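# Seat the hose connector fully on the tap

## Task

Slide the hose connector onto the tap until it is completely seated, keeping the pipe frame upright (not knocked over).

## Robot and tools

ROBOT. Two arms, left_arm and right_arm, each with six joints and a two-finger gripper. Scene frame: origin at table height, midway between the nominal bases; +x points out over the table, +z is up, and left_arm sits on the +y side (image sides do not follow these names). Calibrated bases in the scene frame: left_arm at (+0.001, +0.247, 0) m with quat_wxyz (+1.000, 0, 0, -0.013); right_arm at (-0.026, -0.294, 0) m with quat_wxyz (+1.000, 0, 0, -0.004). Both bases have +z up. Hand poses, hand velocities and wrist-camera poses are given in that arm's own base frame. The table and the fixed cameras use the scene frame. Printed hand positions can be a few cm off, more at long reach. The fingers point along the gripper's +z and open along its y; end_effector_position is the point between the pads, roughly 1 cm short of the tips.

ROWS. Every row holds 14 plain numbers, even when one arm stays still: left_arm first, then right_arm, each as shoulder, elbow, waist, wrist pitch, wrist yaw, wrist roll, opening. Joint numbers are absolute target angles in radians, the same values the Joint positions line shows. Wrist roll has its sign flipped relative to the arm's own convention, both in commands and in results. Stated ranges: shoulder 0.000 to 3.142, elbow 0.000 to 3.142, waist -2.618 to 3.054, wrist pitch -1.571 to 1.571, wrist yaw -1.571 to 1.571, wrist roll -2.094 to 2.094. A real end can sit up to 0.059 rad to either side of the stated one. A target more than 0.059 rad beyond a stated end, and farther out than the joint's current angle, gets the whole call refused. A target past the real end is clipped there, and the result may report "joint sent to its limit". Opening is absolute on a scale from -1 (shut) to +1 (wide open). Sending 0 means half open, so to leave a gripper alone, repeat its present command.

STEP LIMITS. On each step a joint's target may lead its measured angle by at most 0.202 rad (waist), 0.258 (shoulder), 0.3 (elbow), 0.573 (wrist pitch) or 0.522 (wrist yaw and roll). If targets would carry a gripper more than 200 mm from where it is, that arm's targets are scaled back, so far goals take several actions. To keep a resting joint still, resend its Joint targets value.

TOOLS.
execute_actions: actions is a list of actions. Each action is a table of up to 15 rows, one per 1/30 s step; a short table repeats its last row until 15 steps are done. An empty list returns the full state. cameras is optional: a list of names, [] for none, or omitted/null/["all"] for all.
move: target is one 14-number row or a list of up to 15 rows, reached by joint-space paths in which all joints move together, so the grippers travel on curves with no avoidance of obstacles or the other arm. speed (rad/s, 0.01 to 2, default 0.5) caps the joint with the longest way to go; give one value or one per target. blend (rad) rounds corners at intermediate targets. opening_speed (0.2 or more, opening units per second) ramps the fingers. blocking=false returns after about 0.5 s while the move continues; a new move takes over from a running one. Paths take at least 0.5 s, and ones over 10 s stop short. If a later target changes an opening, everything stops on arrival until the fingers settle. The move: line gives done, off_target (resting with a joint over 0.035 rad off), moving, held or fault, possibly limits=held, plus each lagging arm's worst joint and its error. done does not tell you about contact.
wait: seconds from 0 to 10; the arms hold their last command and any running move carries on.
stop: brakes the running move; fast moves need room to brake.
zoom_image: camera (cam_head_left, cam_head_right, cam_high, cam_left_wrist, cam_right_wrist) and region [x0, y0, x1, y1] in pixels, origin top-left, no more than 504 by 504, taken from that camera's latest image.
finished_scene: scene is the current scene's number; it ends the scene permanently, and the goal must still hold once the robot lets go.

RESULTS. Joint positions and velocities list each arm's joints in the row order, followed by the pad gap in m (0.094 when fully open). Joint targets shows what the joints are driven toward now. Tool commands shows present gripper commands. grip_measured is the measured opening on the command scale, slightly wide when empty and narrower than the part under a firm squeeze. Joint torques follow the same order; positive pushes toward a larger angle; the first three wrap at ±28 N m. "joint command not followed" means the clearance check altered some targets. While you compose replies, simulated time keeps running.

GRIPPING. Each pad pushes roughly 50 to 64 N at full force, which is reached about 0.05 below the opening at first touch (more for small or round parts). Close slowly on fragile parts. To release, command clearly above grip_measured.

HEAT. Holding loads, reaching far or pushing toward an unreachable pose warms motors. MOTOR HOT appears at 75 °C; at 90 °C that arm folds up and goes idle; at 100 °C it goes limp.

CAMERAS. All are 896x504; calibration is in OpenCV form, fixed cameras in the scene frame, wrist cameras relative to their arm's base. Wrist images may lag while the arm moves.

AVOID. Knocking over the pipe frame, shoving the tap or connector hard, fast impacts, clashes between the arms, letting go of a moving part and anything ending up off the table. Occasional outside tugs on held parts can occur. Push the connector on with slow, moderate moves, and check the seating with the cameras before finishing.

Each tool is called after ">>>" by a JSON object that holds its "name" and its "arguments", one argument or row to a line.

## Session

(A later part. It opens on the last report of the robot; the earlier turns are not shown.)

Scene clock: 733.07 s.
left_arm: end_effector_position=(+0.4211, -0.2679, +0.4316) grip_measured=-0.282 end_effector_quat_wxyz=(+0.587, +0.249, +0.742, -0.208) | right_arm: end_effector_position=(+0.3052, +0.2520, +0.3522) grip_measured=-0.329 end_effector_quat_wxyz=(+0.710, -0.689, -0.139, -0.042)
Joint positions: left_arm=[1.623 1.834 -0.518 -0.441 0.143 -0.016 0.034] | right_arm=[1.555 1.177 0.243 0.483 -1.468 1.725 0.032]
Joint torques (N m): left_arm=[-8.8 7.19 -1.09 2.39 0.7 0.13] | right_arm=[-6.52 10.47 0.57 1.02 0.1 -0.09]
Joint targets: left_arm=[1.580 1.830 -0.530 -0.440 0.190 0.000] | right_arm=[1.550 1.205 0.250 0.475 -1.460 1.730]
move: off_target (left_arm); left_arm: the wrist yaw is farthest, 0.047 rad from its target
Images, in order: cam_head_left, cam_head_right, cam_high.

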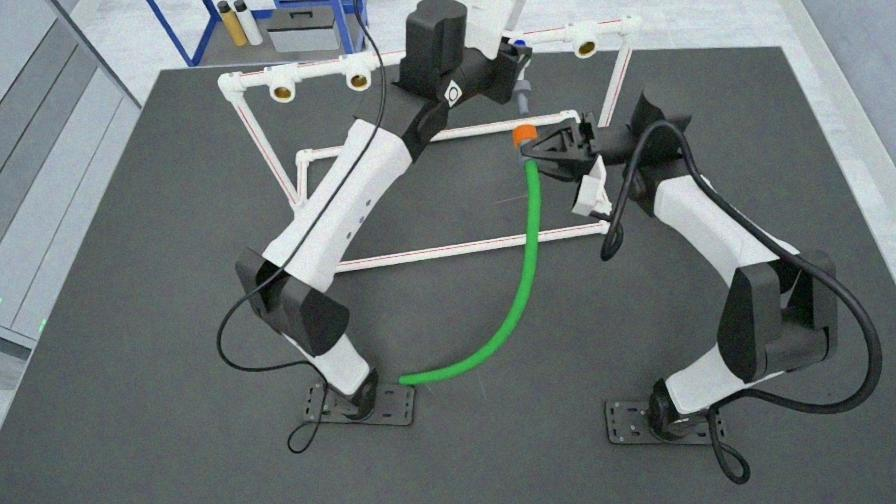

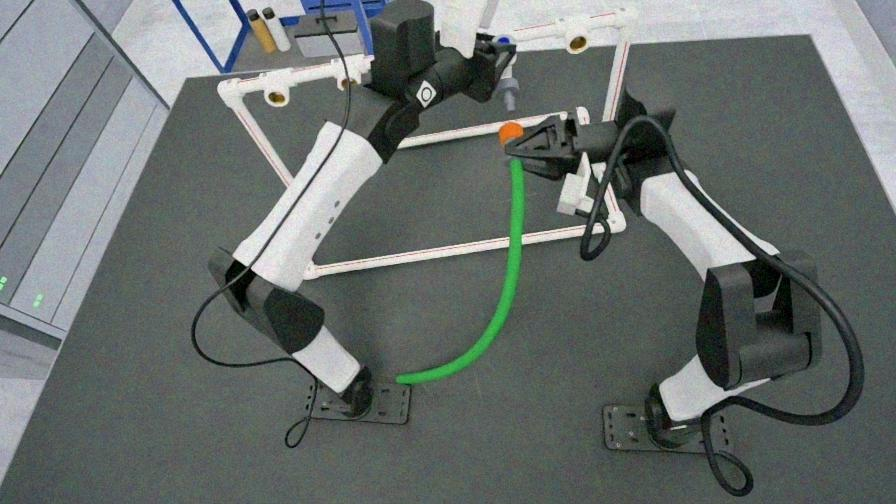

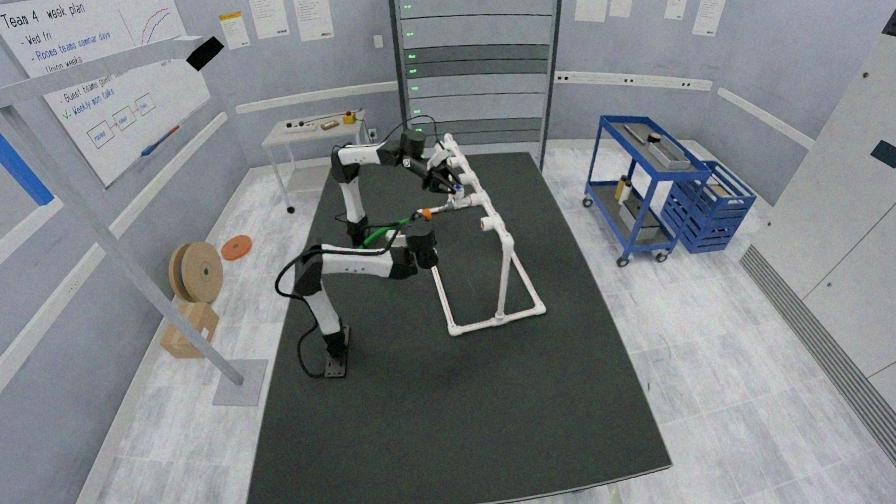

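>>> {"name": "move", "arguments": {
  "target": [1.58,1.83,-0.53,-0.44,0.19,0,-0.9,1.616,1.355,0.235,0.391,-1.475,1.73,-0.9],
  "speed": 0.15,
  "cameras": ["cam_head_left","cam_head_right","cam_high"]
}}

>>> {"name": "zoom_image", "arguments": {
  "camera": "cam_head_left",
  "region": [470, 60, 590, 180]
}}

>>> {"name": "zoom_image", "arguments": {
  "camera": "cam_high",
  "region": [400, 170, 480, 250]
}}

>>> {"name": "zoom_image", "arguments": {
  "camera": "cam_head_right",
  "region": [450, 60, 570, 180]
}}

Scene clock: 740.60 s.
left_arm: end_effector_position=(+0.4211, -0.2679, +0.4316) grip_measured=-0.282 end_effector_quat_wxyz=(+0.587, +0.249, +0.742, -0.208) | right_arm: end_effector_position=(+0.3226, +0.2552, +0.3752) grip_measured=-0.329 end_effector_quat_wxyz=(+0.710, -0.689, -0.142, -0.046)
Joint positions: left_arm=[1.623 1.834 -0.518 -0.441 0.143 -0.016 0.034] | right_arm=[1.612 1.323 0.241 0.399 -1.467 1.729 0.032]
Joint torques (N m): left_arm=[-8.85 7.19 -1.09 2.41 0.69 0.14] | right_arm=[-6.27 10.85 -0.55 1.01 -0.1 -0.14]
Joint targets: left_arm=[1.580 1.830 -0.530 -0.440 0.190 0.000] | right_arm=[1.616 1.355 0.235 0.391 -1.475 1.730]
move: off_target (left_arm); left_arm: the wrist yaw is farthest, 0.047 rad from its target
Images, in order: cam_head_left, cam_head_right, cam_high.

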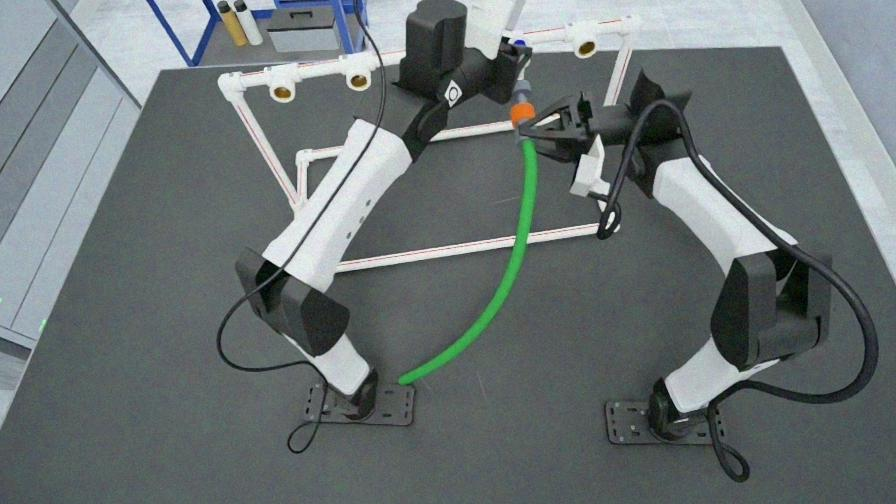

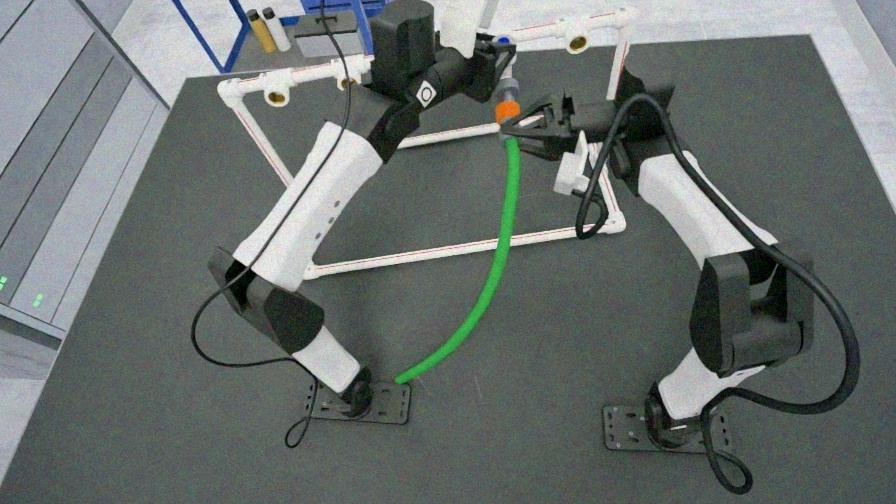

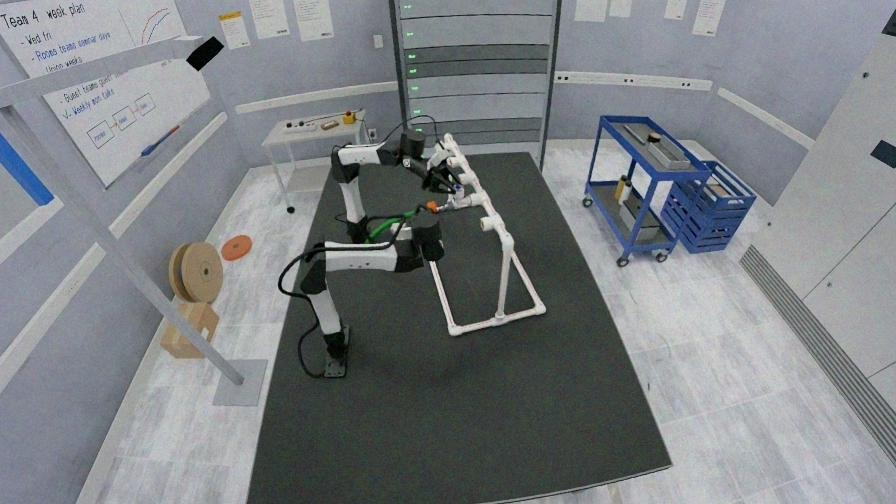

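Scaled by 4.200 from the camera's 896x504 image, which has a finer 1280x720 frame.

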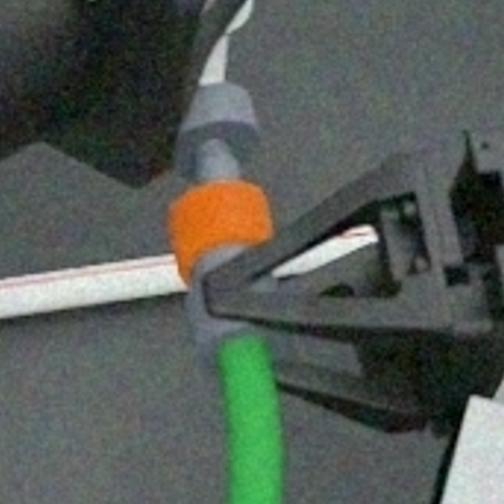

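Scaled by 6.300 from the camera's 896x504 image, which has a finer 1280x720 frame.

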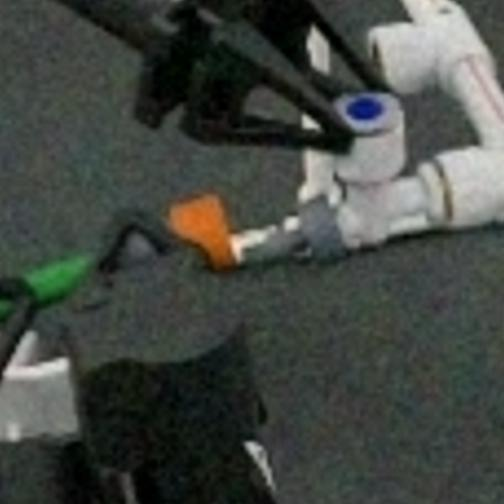

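Scaled by 4.200 from the camera's 896x504 image, which has a finer 1280x720 frame.

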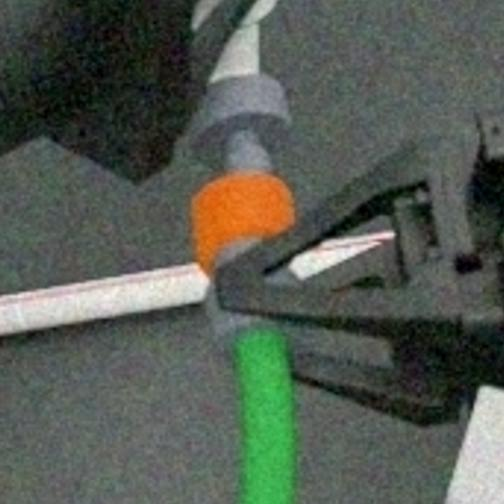

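>>> {"name": "move", "arguments": {
  "target": [1.58,1.83,-0.53,-0.44,0.19,0,-0.9,1.575,1.265,0.218,0.44,-1.485,1.73,-0.9],
  "speed": 0.2,
  "cameras": ["cam_head_left","cam_head_right","cam_high"]
}}

>>> {"name": "zoom_image", "arguments": {
  "camera": "cam_head_left",
  "region": [470, 60, 590, 180]
}}

>>> {"name": "zoom_image", "arguments": {
  "camera": "cam_high",
  "region": [400, 170, 480, 250]
}}

>>> {"name": "zoom_image", "arguments": {
  "camera": "cam_head_right",
  "region": [450, 60, 570, 180]
}}

Scene clock: 746.03 s.
left_arm: end_effector_position=(+0.4211, -0.2679, +0.4316) grip_measured=-0.282 end_effector_quat_wxyz=(+0.587, +0.249, +0.742, -0.208) | right_arm: end_effector_position=(+0.3248, +0.2492, +0.3590) grip_measured=-0.329 end_effector_quat_wxyz=(+0.709, -0.693, -0.127, -0.042)
Joint positions: left_arm=[1.623 1.834 -0.518 -0.441 0.143 -0.016 0.034] | right_arm=[1.608 1.265 0.224 0.426 -1.468 1.729 0.032]
Joint torques (N m): left_arm=[-8.9 7.19 -1.07 2.39 0.7 0.14] | right_arm=[-9.4 7.65 -0.51 1.22 -0.21 -0.13]
Joint targets: left_arm=[1.580 1.830 -0.530 -0.440 0.190 0.000] | right_arm=[1.575 1.265 0.218 0.440 -1.485 1.730]
move: off_target (left_arm); left_arm: the wrist yaw is farthest, 0.047 rad from its target
Images, in order: cam_head_left, cam_head_right, cam_high.

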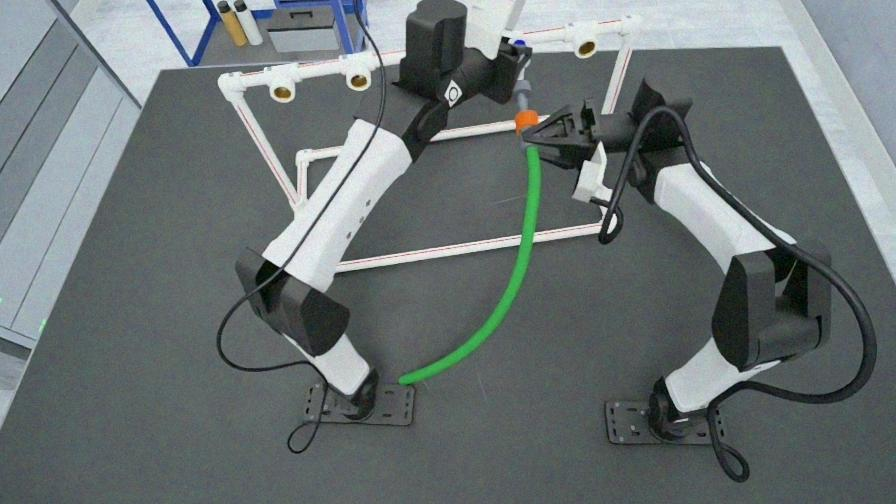

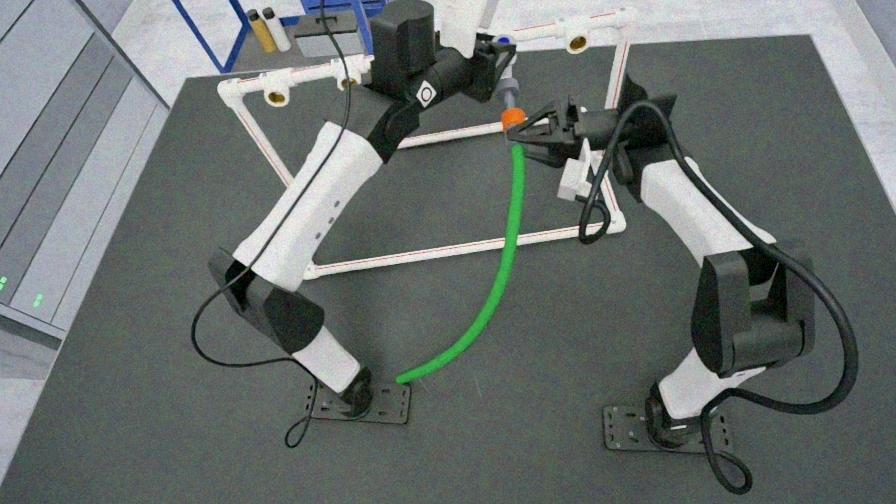

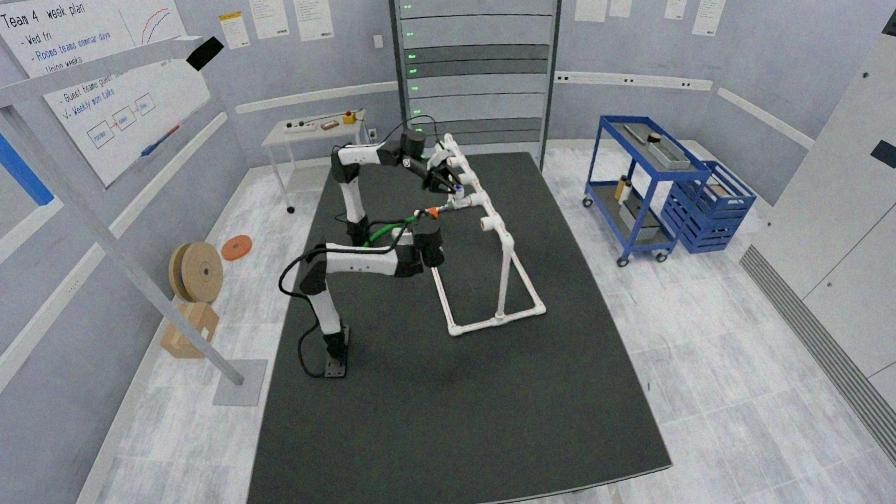

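Scaled by 4.200 from the camera's 896x504 image, which has a finer 1280x720 frame.

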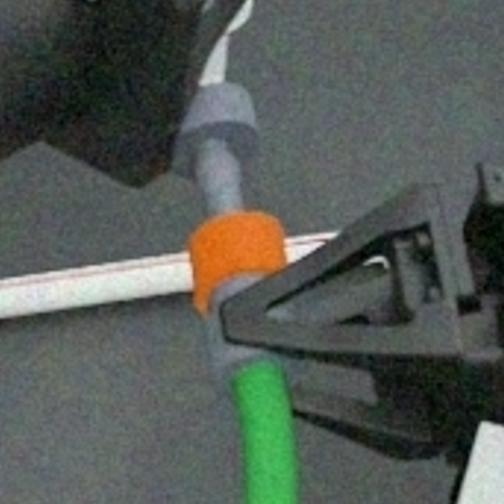

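Scaled by 6.300 from the camera's 896x504 image, which has a finer 1280x720 frame.

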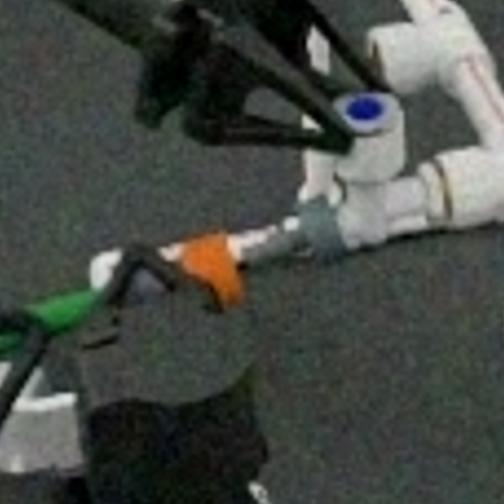

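Scaled by 4.200 from the camera's 896x504 image, which has a finer 1280x720 frame.

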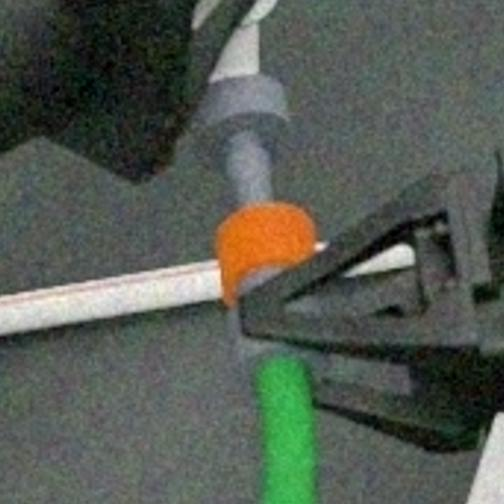

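>>> {"name": "move", "arguments": {
  "target": [
    [1.58,1.83,-0.53,-0.44,0.19,0,-0.9,1.58,1.293,0.223,0.422,-1.485,1.73,-0.9],
    [1.58,1.83,-0.53,-0.44,0.19,0,-0.9,1.665,1.38,0.222,0.415,-1.487,1.73,-0.9]
  ],
  "speed": 0.15,
  "cameras": ["cam_head_left","cam_head_right","cam_high"]
}}

>>> {"name": "zoom_image", "arguments": {
  "camera": "cam_head_left",
  "region": [470, 60, 590, 180]
}}

>>> {"name": "zoom_image", "arguments": {
  "camera": "cam_high",
  "region": [400, 170, 480, 250]
}}

>>> {"name": "zoom_image", "arguments": {
  "camera": "cam_head_right",
  "region": [450, 60, 570, 180]
}}

Scene clock: 751.23 s.
left_arm: end_effector_position=(+0.4211, -0.2679, +0.4316) grip_measured=-0.282 end_effector_quat_wxyz=(+0.587, +0.249, +0.742, -0.208) | right_arm: end_effector_position=(+0.3286, +0.2508, +0.3691) grip_measured=-0.329 end_effector_quat_wxyz=(+0.708, -0.688, -0.156, -0.036)
Joint positions: left_arm=[1.623 1.834 -0.518 -0.441 0.143 -0.016 0.034] | right_arm=[1.654 1.347 0.224 0.423 -1.519 1.729 0.032]
Joint torques (N m): left_arm=[-8.83 7.2 -1.11 2.41 0.69 0.13] | right_arm=[-6.04 10.96 -0.16 0.99 0.39 -0.14]
Joint targets: left_arm=[1.580 1.830 -0.530 -0.440 0.190 0.000] | right_arm=[1.665 1.380 0.222 0.415 -1.487 1.730]
move: off_target (left_arm); left_arm: the wrist yaw is farthest, 0.047 rad from its target
Images, in order: cam_head_left, cam_head_right, cam_high.

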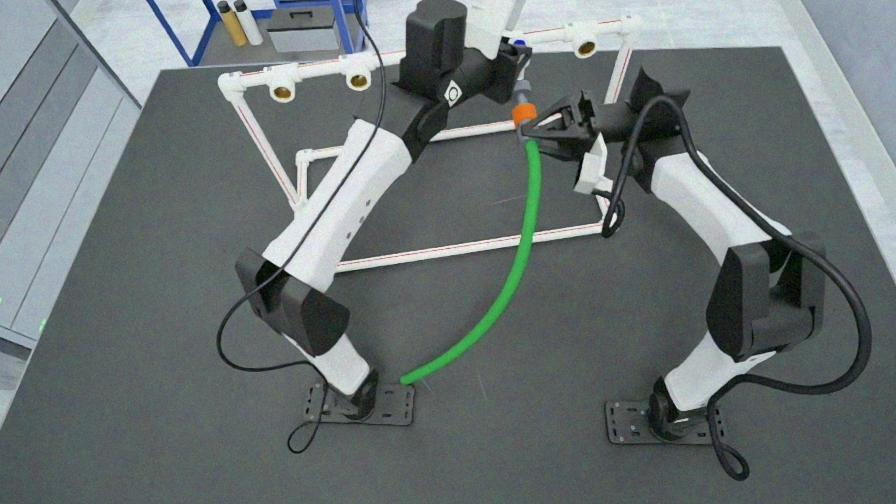

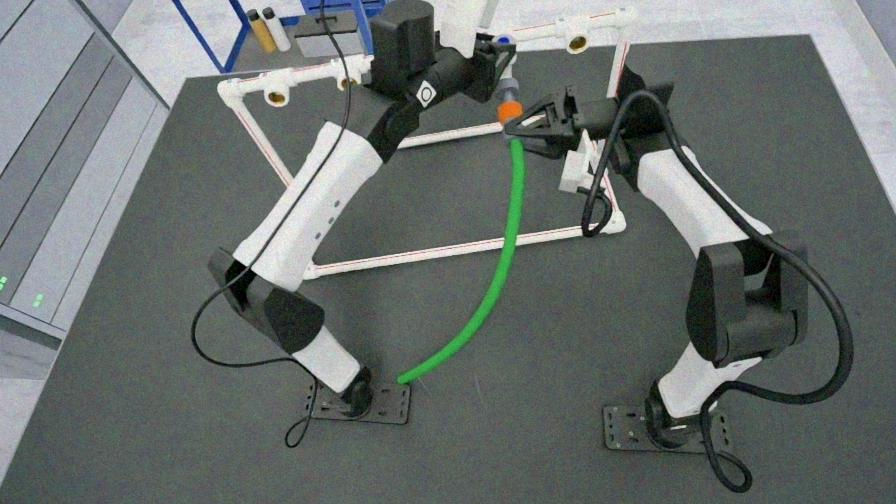

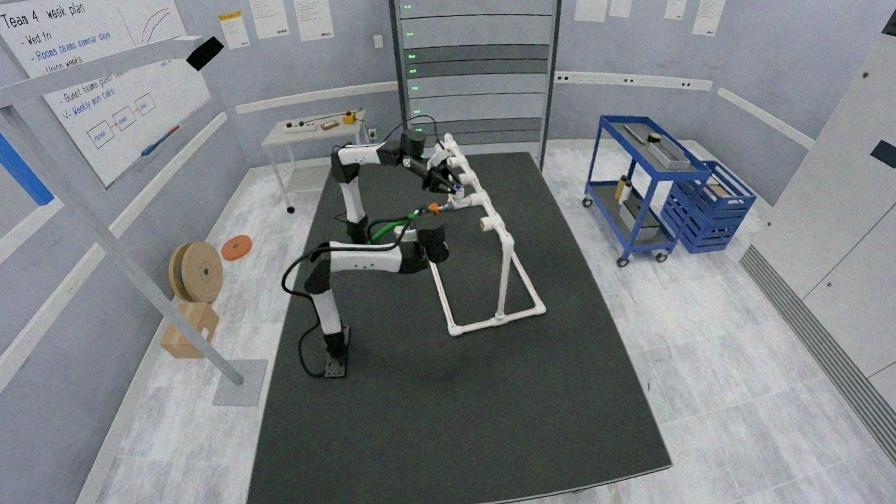

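Scaled by 4.200 from the camera's 896x504 image, which has a finer 1280x720 frame.

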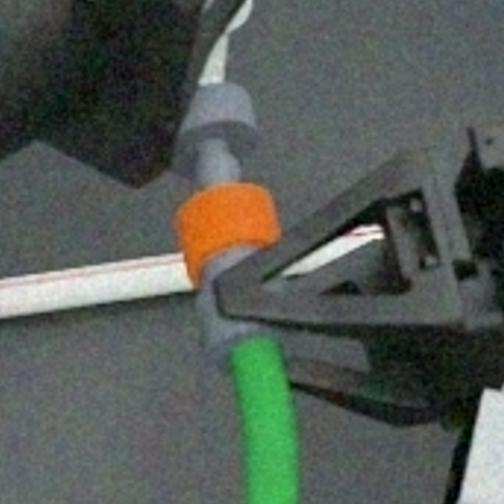

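Scaled by 6.300 from the camera's 896x504 image, which has a finer 1280x720 frame.

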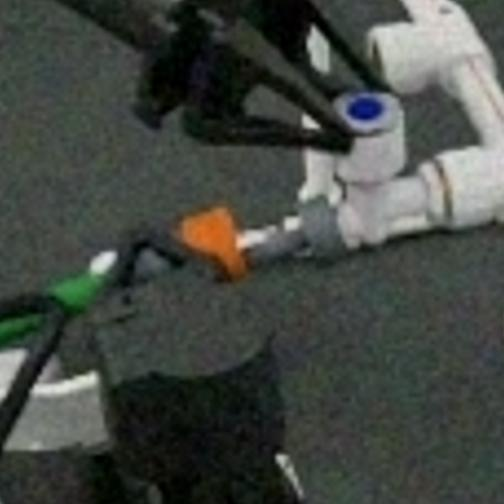

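Scaled by 4.200 from the camera's 896x504 image, which has a finer 1280x720 frame.

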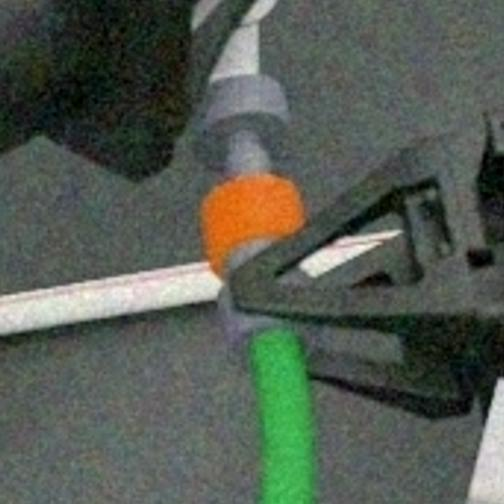

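>>> {"name": "move", "arguments": {
  "target": [
    [1.58,1.83,-0.53,-0.44,0.19,0,-0.9,1.615,1.325,0.222,0.42,-1.487,1.73,-0.9],
    [1.58,1.83,-0.53,-0.44,0.19,0,-0.9,1.70,1.385,0.222,0.445,-1.487,1.73,-0.9]
  ],
  "speed": 0.15,
  "cameras": ["cam_head_left","cam_head_right","cam_high"]
}}

>>> {"name": "zoom_image", "arguments": {
  "camera": "cam_head_left",
  "region": [470, 60, 590, 180]
}}

>>> {"name": "zoom_image", "arguments": {
  "camera": "cam_high",
  "region": [400, 170, 480, 250]
}}

>>> {"name": "zoom_image", "arguments": {
  "camera": "cam_head_right",
  "region": [450, 60, 570, 180]
}}

Scene clock: 756.63 s.
left_arm: end_effector_position=(+0.4211, -0.2679, +0.4316) grip_measured=-0.282 end_effector_quat_wxyz=(+0.587, +0.249, +0.742, -0.208) | right_arm: end_effector_position=(+0.3414, +0.2532, +0.3611) grip_measured=-0.329 end_effector_quat_wxyz=(+0.709, -0.689, -0.146, -0.041)
Joint positions: left_arm=[1.623 1.834 -0.518 -0.441 0.143 -0.016 0.034] | right_arm=[1.692 1.358 0.223 0.44 -1.498 1.731 0.032]
Joint torques (N m): left_arm=[-8.84 7.23 -1.13 2.39 0.71 0.13] | right_arm=[-6.49 10.37 -0.13 1.11 0.13 -0.16]
Joint targets: left_arm=[1.580 1.830 -0.530 -0.440 0.190 0.000] | right_arm=[1.700 1.385 0.222 0.445 -1.487 1.730]
move: off_target (left_arm); left_arm: the wrist yaw is farthest, 0.047 rad from its target
Images, in order: cam_head_left, cam_head_right, cam_high.

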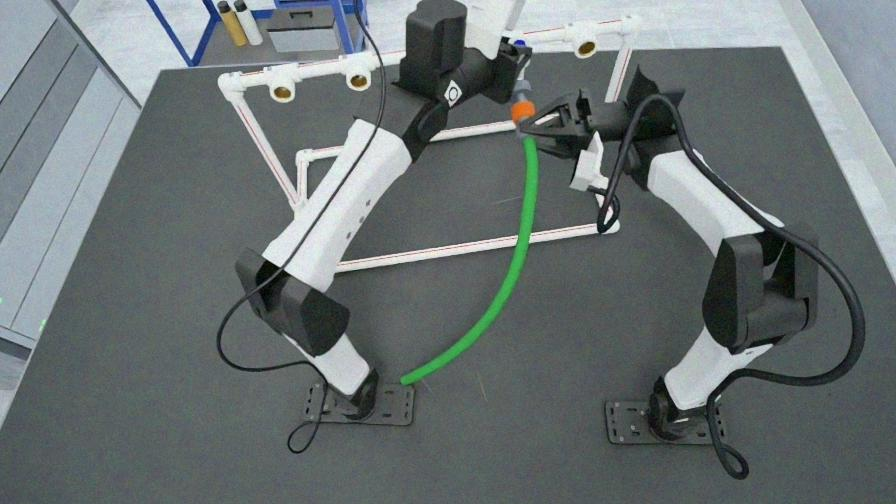

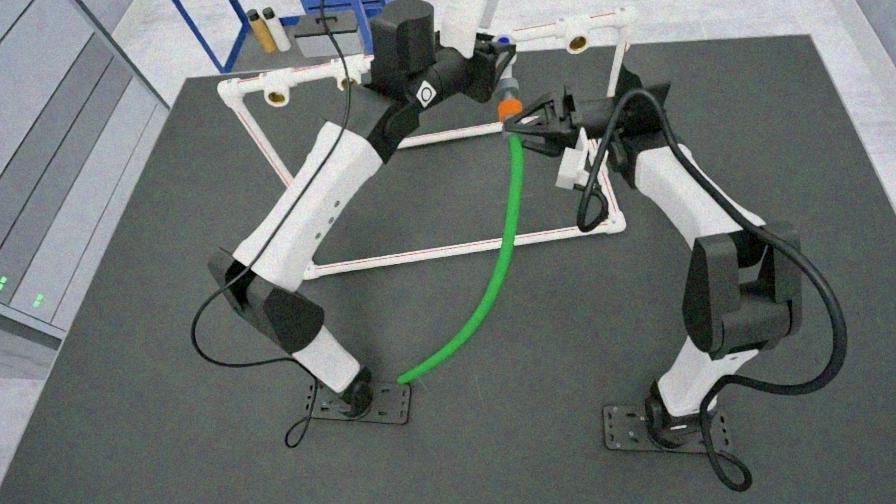

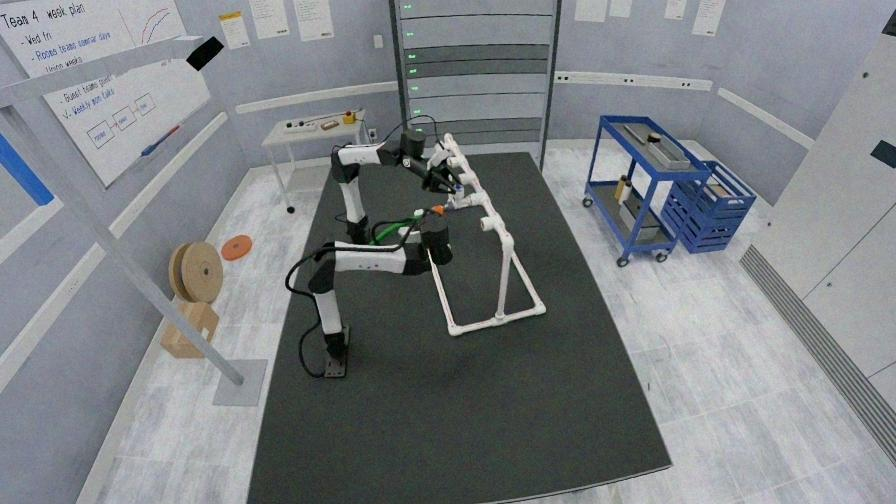

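Scaled by 4.200 from the camera's 896x504 image, which has a finer 1280x720 frame.

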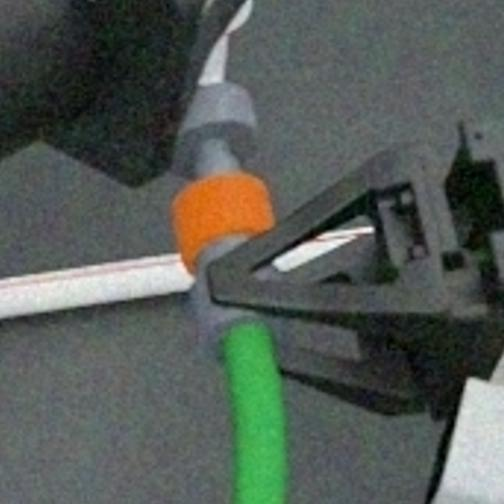

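Scaled by 6.300 from the camera's 896x504 image, which has a finer 1280x720 frame.

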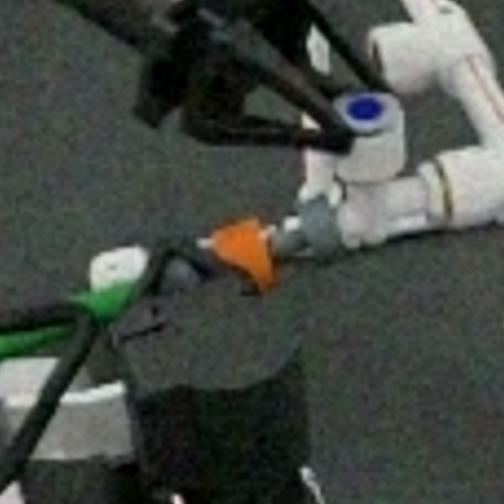

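Scaled by 4.200 from the camera's 896x504 image, which has a finer 1280x720 frame.

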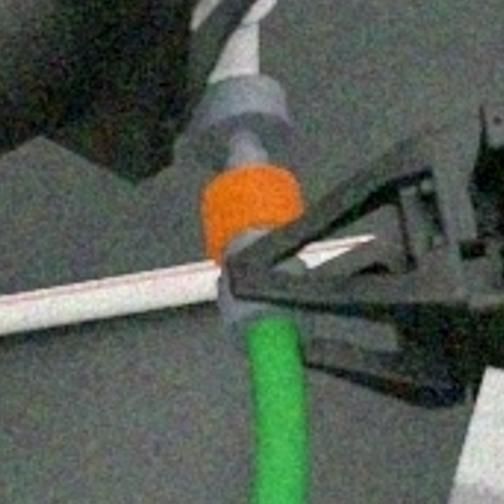

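>>> {"name": "move", "arguments": {
  "target": [1.58,1.83,-0.53,-0.44,0.19,0,-0.9,1.77,1.50,0.218,0.405,-1.49,1.73,-0.9],
  "speed": 0.15,
  "cameras": ["cam_high"]
}}

>>> {"name": "zoom_image", "arguments": {
  "camera": "cam_high",
  "region": [400, 170, 480, 250]
}}

Scene clock: 759.90 s.
left_arm: end_effector_position=(+0.4221, -0.2665, +0.4317) grip_measured=-0.282 end_effector_quat_wxyz=(+0.587, +0.247, +0.743, -0.206) | right_arm: end_effector_position=(+0.3520, +0.2552, +0.3658) grip_measured=-0.329 end_effector_quat_wxyz=(+0.708, -0.687, -0.162, -0.025)
Joint positions: left_arm=[1.623 1.834 -0.515 -0.441 0.14 -0.016 0.034] | right_arm=[1.76 1.459 0.221 0.406 -1.545 1.731 0.032]
Joint torques (N m): left_arm=[-8.84 7.23 -1.26 2.41 0.74 0.14] | right_arm=[-6.94 11.7 -0.31 1.02 0.67 -0.15]
Joint targets: left_arm=[1.580 1.830 -0.530 -0.440 0.190 0.000] | right_arm=[1.770 1.500 0.218 0.405 -1.490 1.730]
move: off_target (left_arm, right_arm); left_arm: the wrist yaw is farthest, 0.050 rad from its target; right_arm: the wrist yaw is farthest, 0.055 rad from its target
Images, in order: cam_high.

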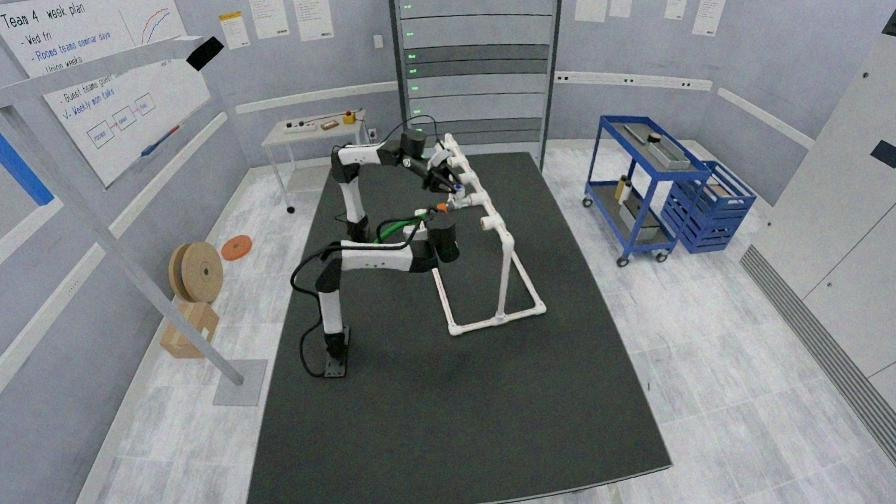

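Scaled by 6.300 from the camera's 896x504 image, which has a finer 1280x720 frame.

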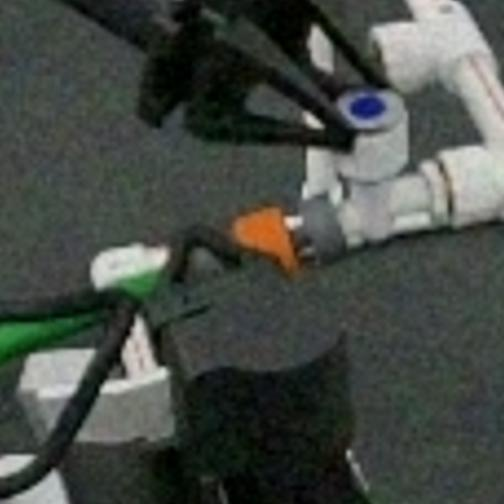

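>>> {"name": "move", "arguments": {
  "target": [1.55,1.80,-0.54,-0.44,0.19,0,-0.9,1.83,1.60,0.21,0.36,-1.42,1.73,-0.9],
  "speed": 0.15,
  "cameras": ["cam_high","cam_head_left"]
}}

>>> {"name": "zoom_image", "arguments": {
  "camera": "cam_high",
  "region": [400, 170, 480, 250]
}}

>>> {"name": "zoom_image", "arguments": {
  "camera": "cam_head_left",
  "region": [470, 60, 590, 180]
}}

Scene clock: 763.97 s.
left_arm: end_effector_position=(+0.4302, -0.2582, +0.4320) grip_measured=-0.282 end_effector_quat_wxyz=(+0.601, +0.232, +0.740, -0.192) | right_arm: end_effector_position=(+0.3641, +0.2581, +0.3669) grip_measured=-0.329 end_effector_quat_wxyz=(+0.707, -0.688, -0.161, -0.012)
Joint positions: left_arm=[1.617 1.805 -0.504 -0.394 0.107 -0.016 0.034] | right_arm=[1.818 1.545 0.221 0.35 -1.563 1.741 0.032]
Joint torques (N m): left_arm=[-10.77 7.25 -3.15 1.84 1.12 0.14] | right_arm=[-7.23 13.18 -1.06 1.11 1.69 -0.27]
Joint targets: left_arm=[1.550 1.800 -0.540 -0.440 0.190 0.000] | right_arm=[1.830 1.600 0.210 0.360 -1.420 1.730]
move: off_target (left_arm, right_arm); left_arm: the wrist yaw is farthest, 0.083 rad from its target; right_arm: the wrist yaw is farthest, 0.143 rad from its target
Images, in order: cam_head_left, cam_high.

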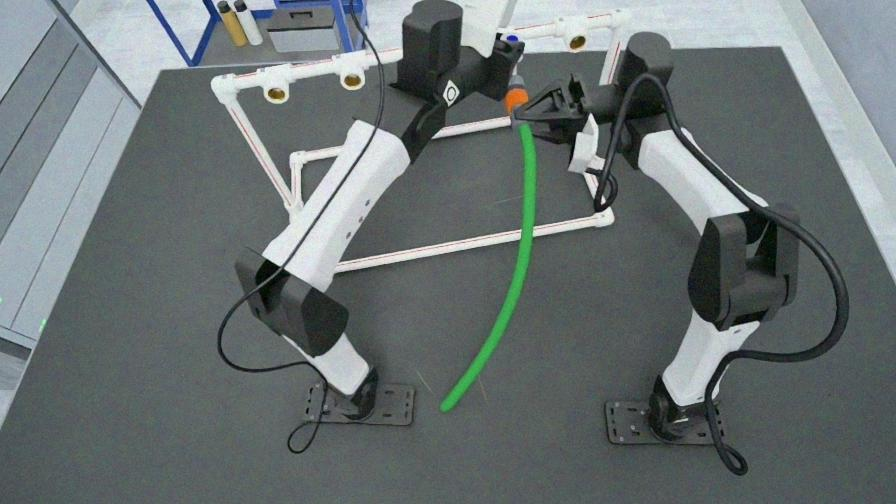

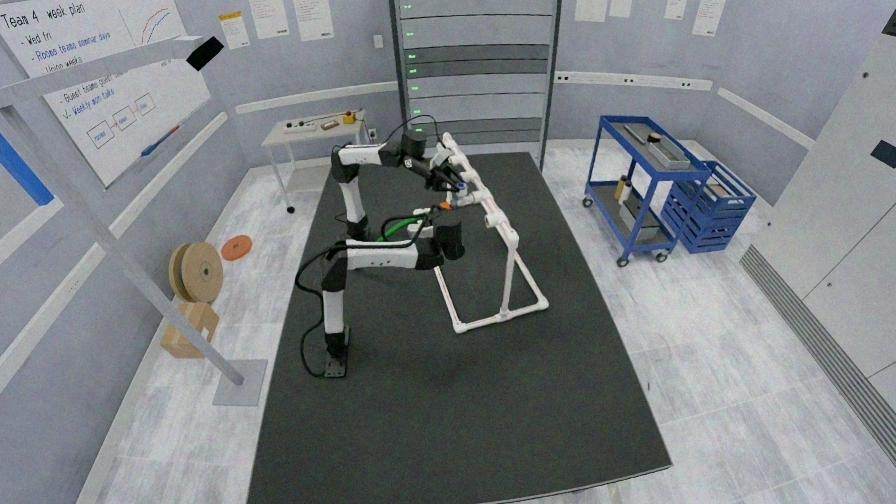

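Scaled by 6.300 from the camera's 896x504 image, which has a finer 1280x720 frame.

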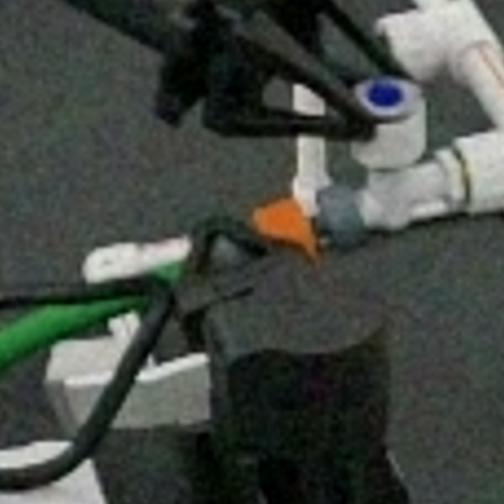

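Scaled by 4.200 from the camera's 896x504 image, which has a finer 1280x720 frame.

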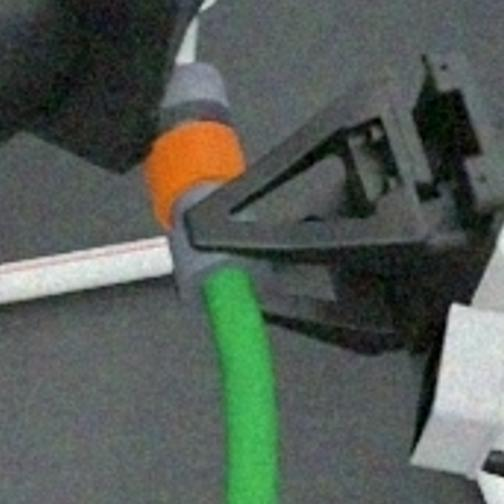

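>>> {"name": "move", "arguments": {
  "target": [1.42,1.66,-0.60,-0.46,0.22,0,-0.9,1.84,1.62,0.20,0.35,-1.38,1.73,-0.9],
  "speed": 0.15,
  "cameras": ["cam_high","cam_head_left","cam_head_right"]
}}

>>> {"name": "zoom_image", "arguments": {
  "camera": "cam_high",
  "region": [400, 170, 480, 250]
}}

>>> {"name": "zoom_image", "arguments": {
  "camera": "cam_head_left",
  "region": [470, 60, 590, 180]
}}

>>> {"name": "zoom_image", "arguments": {
  "camera": "cam_head_right",
  "region": [450, 60, 570, 180]
}}

Scene clock: 768.63 s.
left_arm: end_effector_position=(+0.4165, -0.2394, +0.4320) grip_measured=-0.282 end_effector_quat_wxyz=(+0.620, +0.205, +0.737, -0.173) | right_arm: end_effector_position=(+0.3553, +0.2705, +0.3669) grip_measured=-0.330 end_effector_quat_wxyz=(+0.707, -0.687, -0.168, +0.005)
Joint positions: left_arm=[1.515 1.67 -0.51 -0.326 0.034 -0.005 0.034] | right_arm=[1.818 1.55 0.256 0.325 -1.562 1.746 0.031]
Joint torques (N m): left_arm=[-12.36 6.93 -7.86 0.79 2.35 0.02] | right_arm=[-6.38 14.57 -5.04 1.29 2.16 -0.33]
Joint targets: left_arm=[1.420 1.660 -0.600 -0.460 0.220 0.000] | right_arm=[1.840 1.620 0.200 0.350 -1.380 1.730]
move: off_target (left_arm, right_arm); left_arm: the wrist yaw is farthest, 0.186 rad from its target; right_arm: the wrist yaw is farthest, 0.182 rad from its target
Images, in order: cam_head_left, cam_head_right, cam_high.

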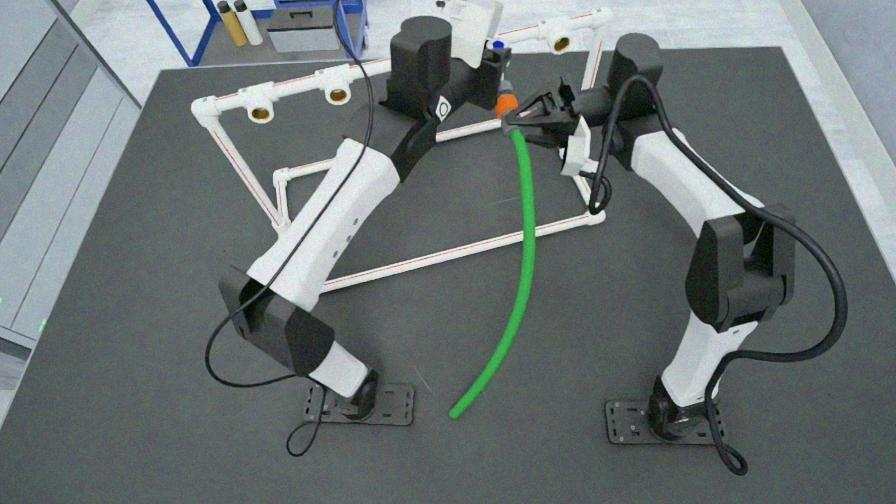

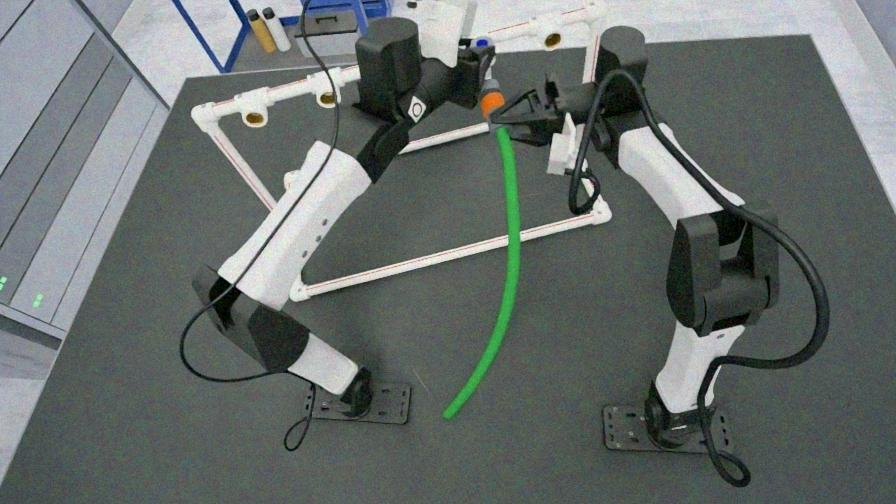

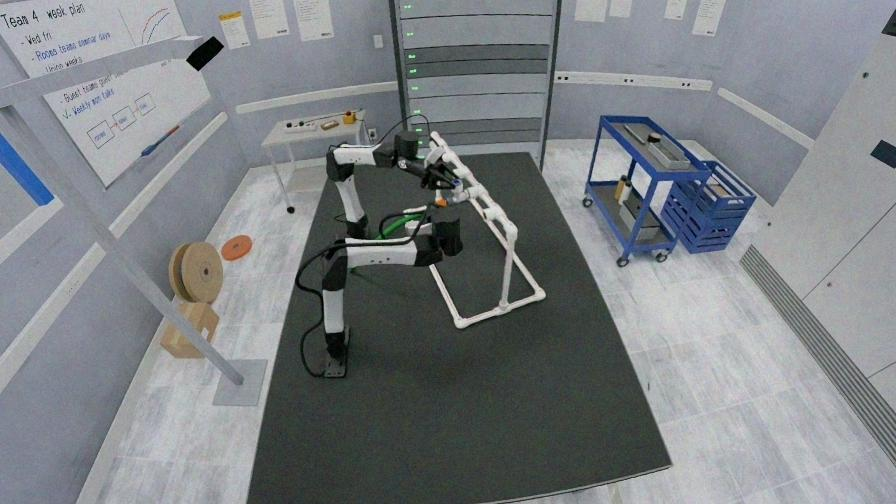

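Scaled by 6.300 from the camera's 896x504 image, which has a finer 1280x720 frame.

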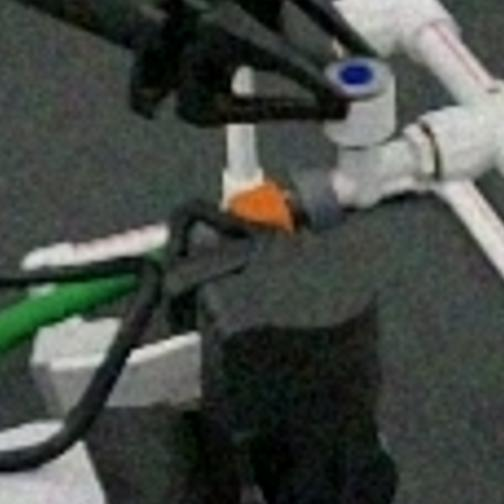

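Scaled by 4.200 from the camera's 896x504 image, which has a finer 1280x720 frame.

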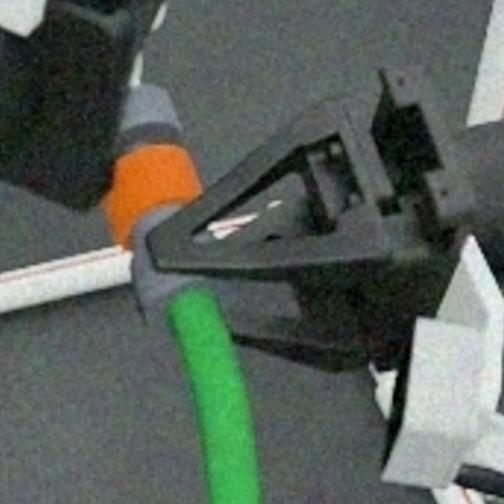

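Scaled by 4.200 from the camera's 896x504 image, which has a finer 1280x720 frame.

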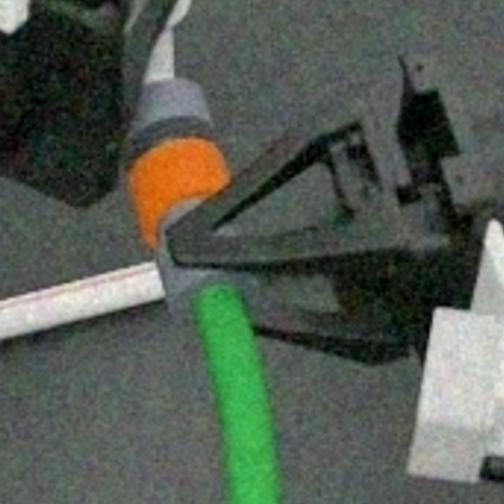

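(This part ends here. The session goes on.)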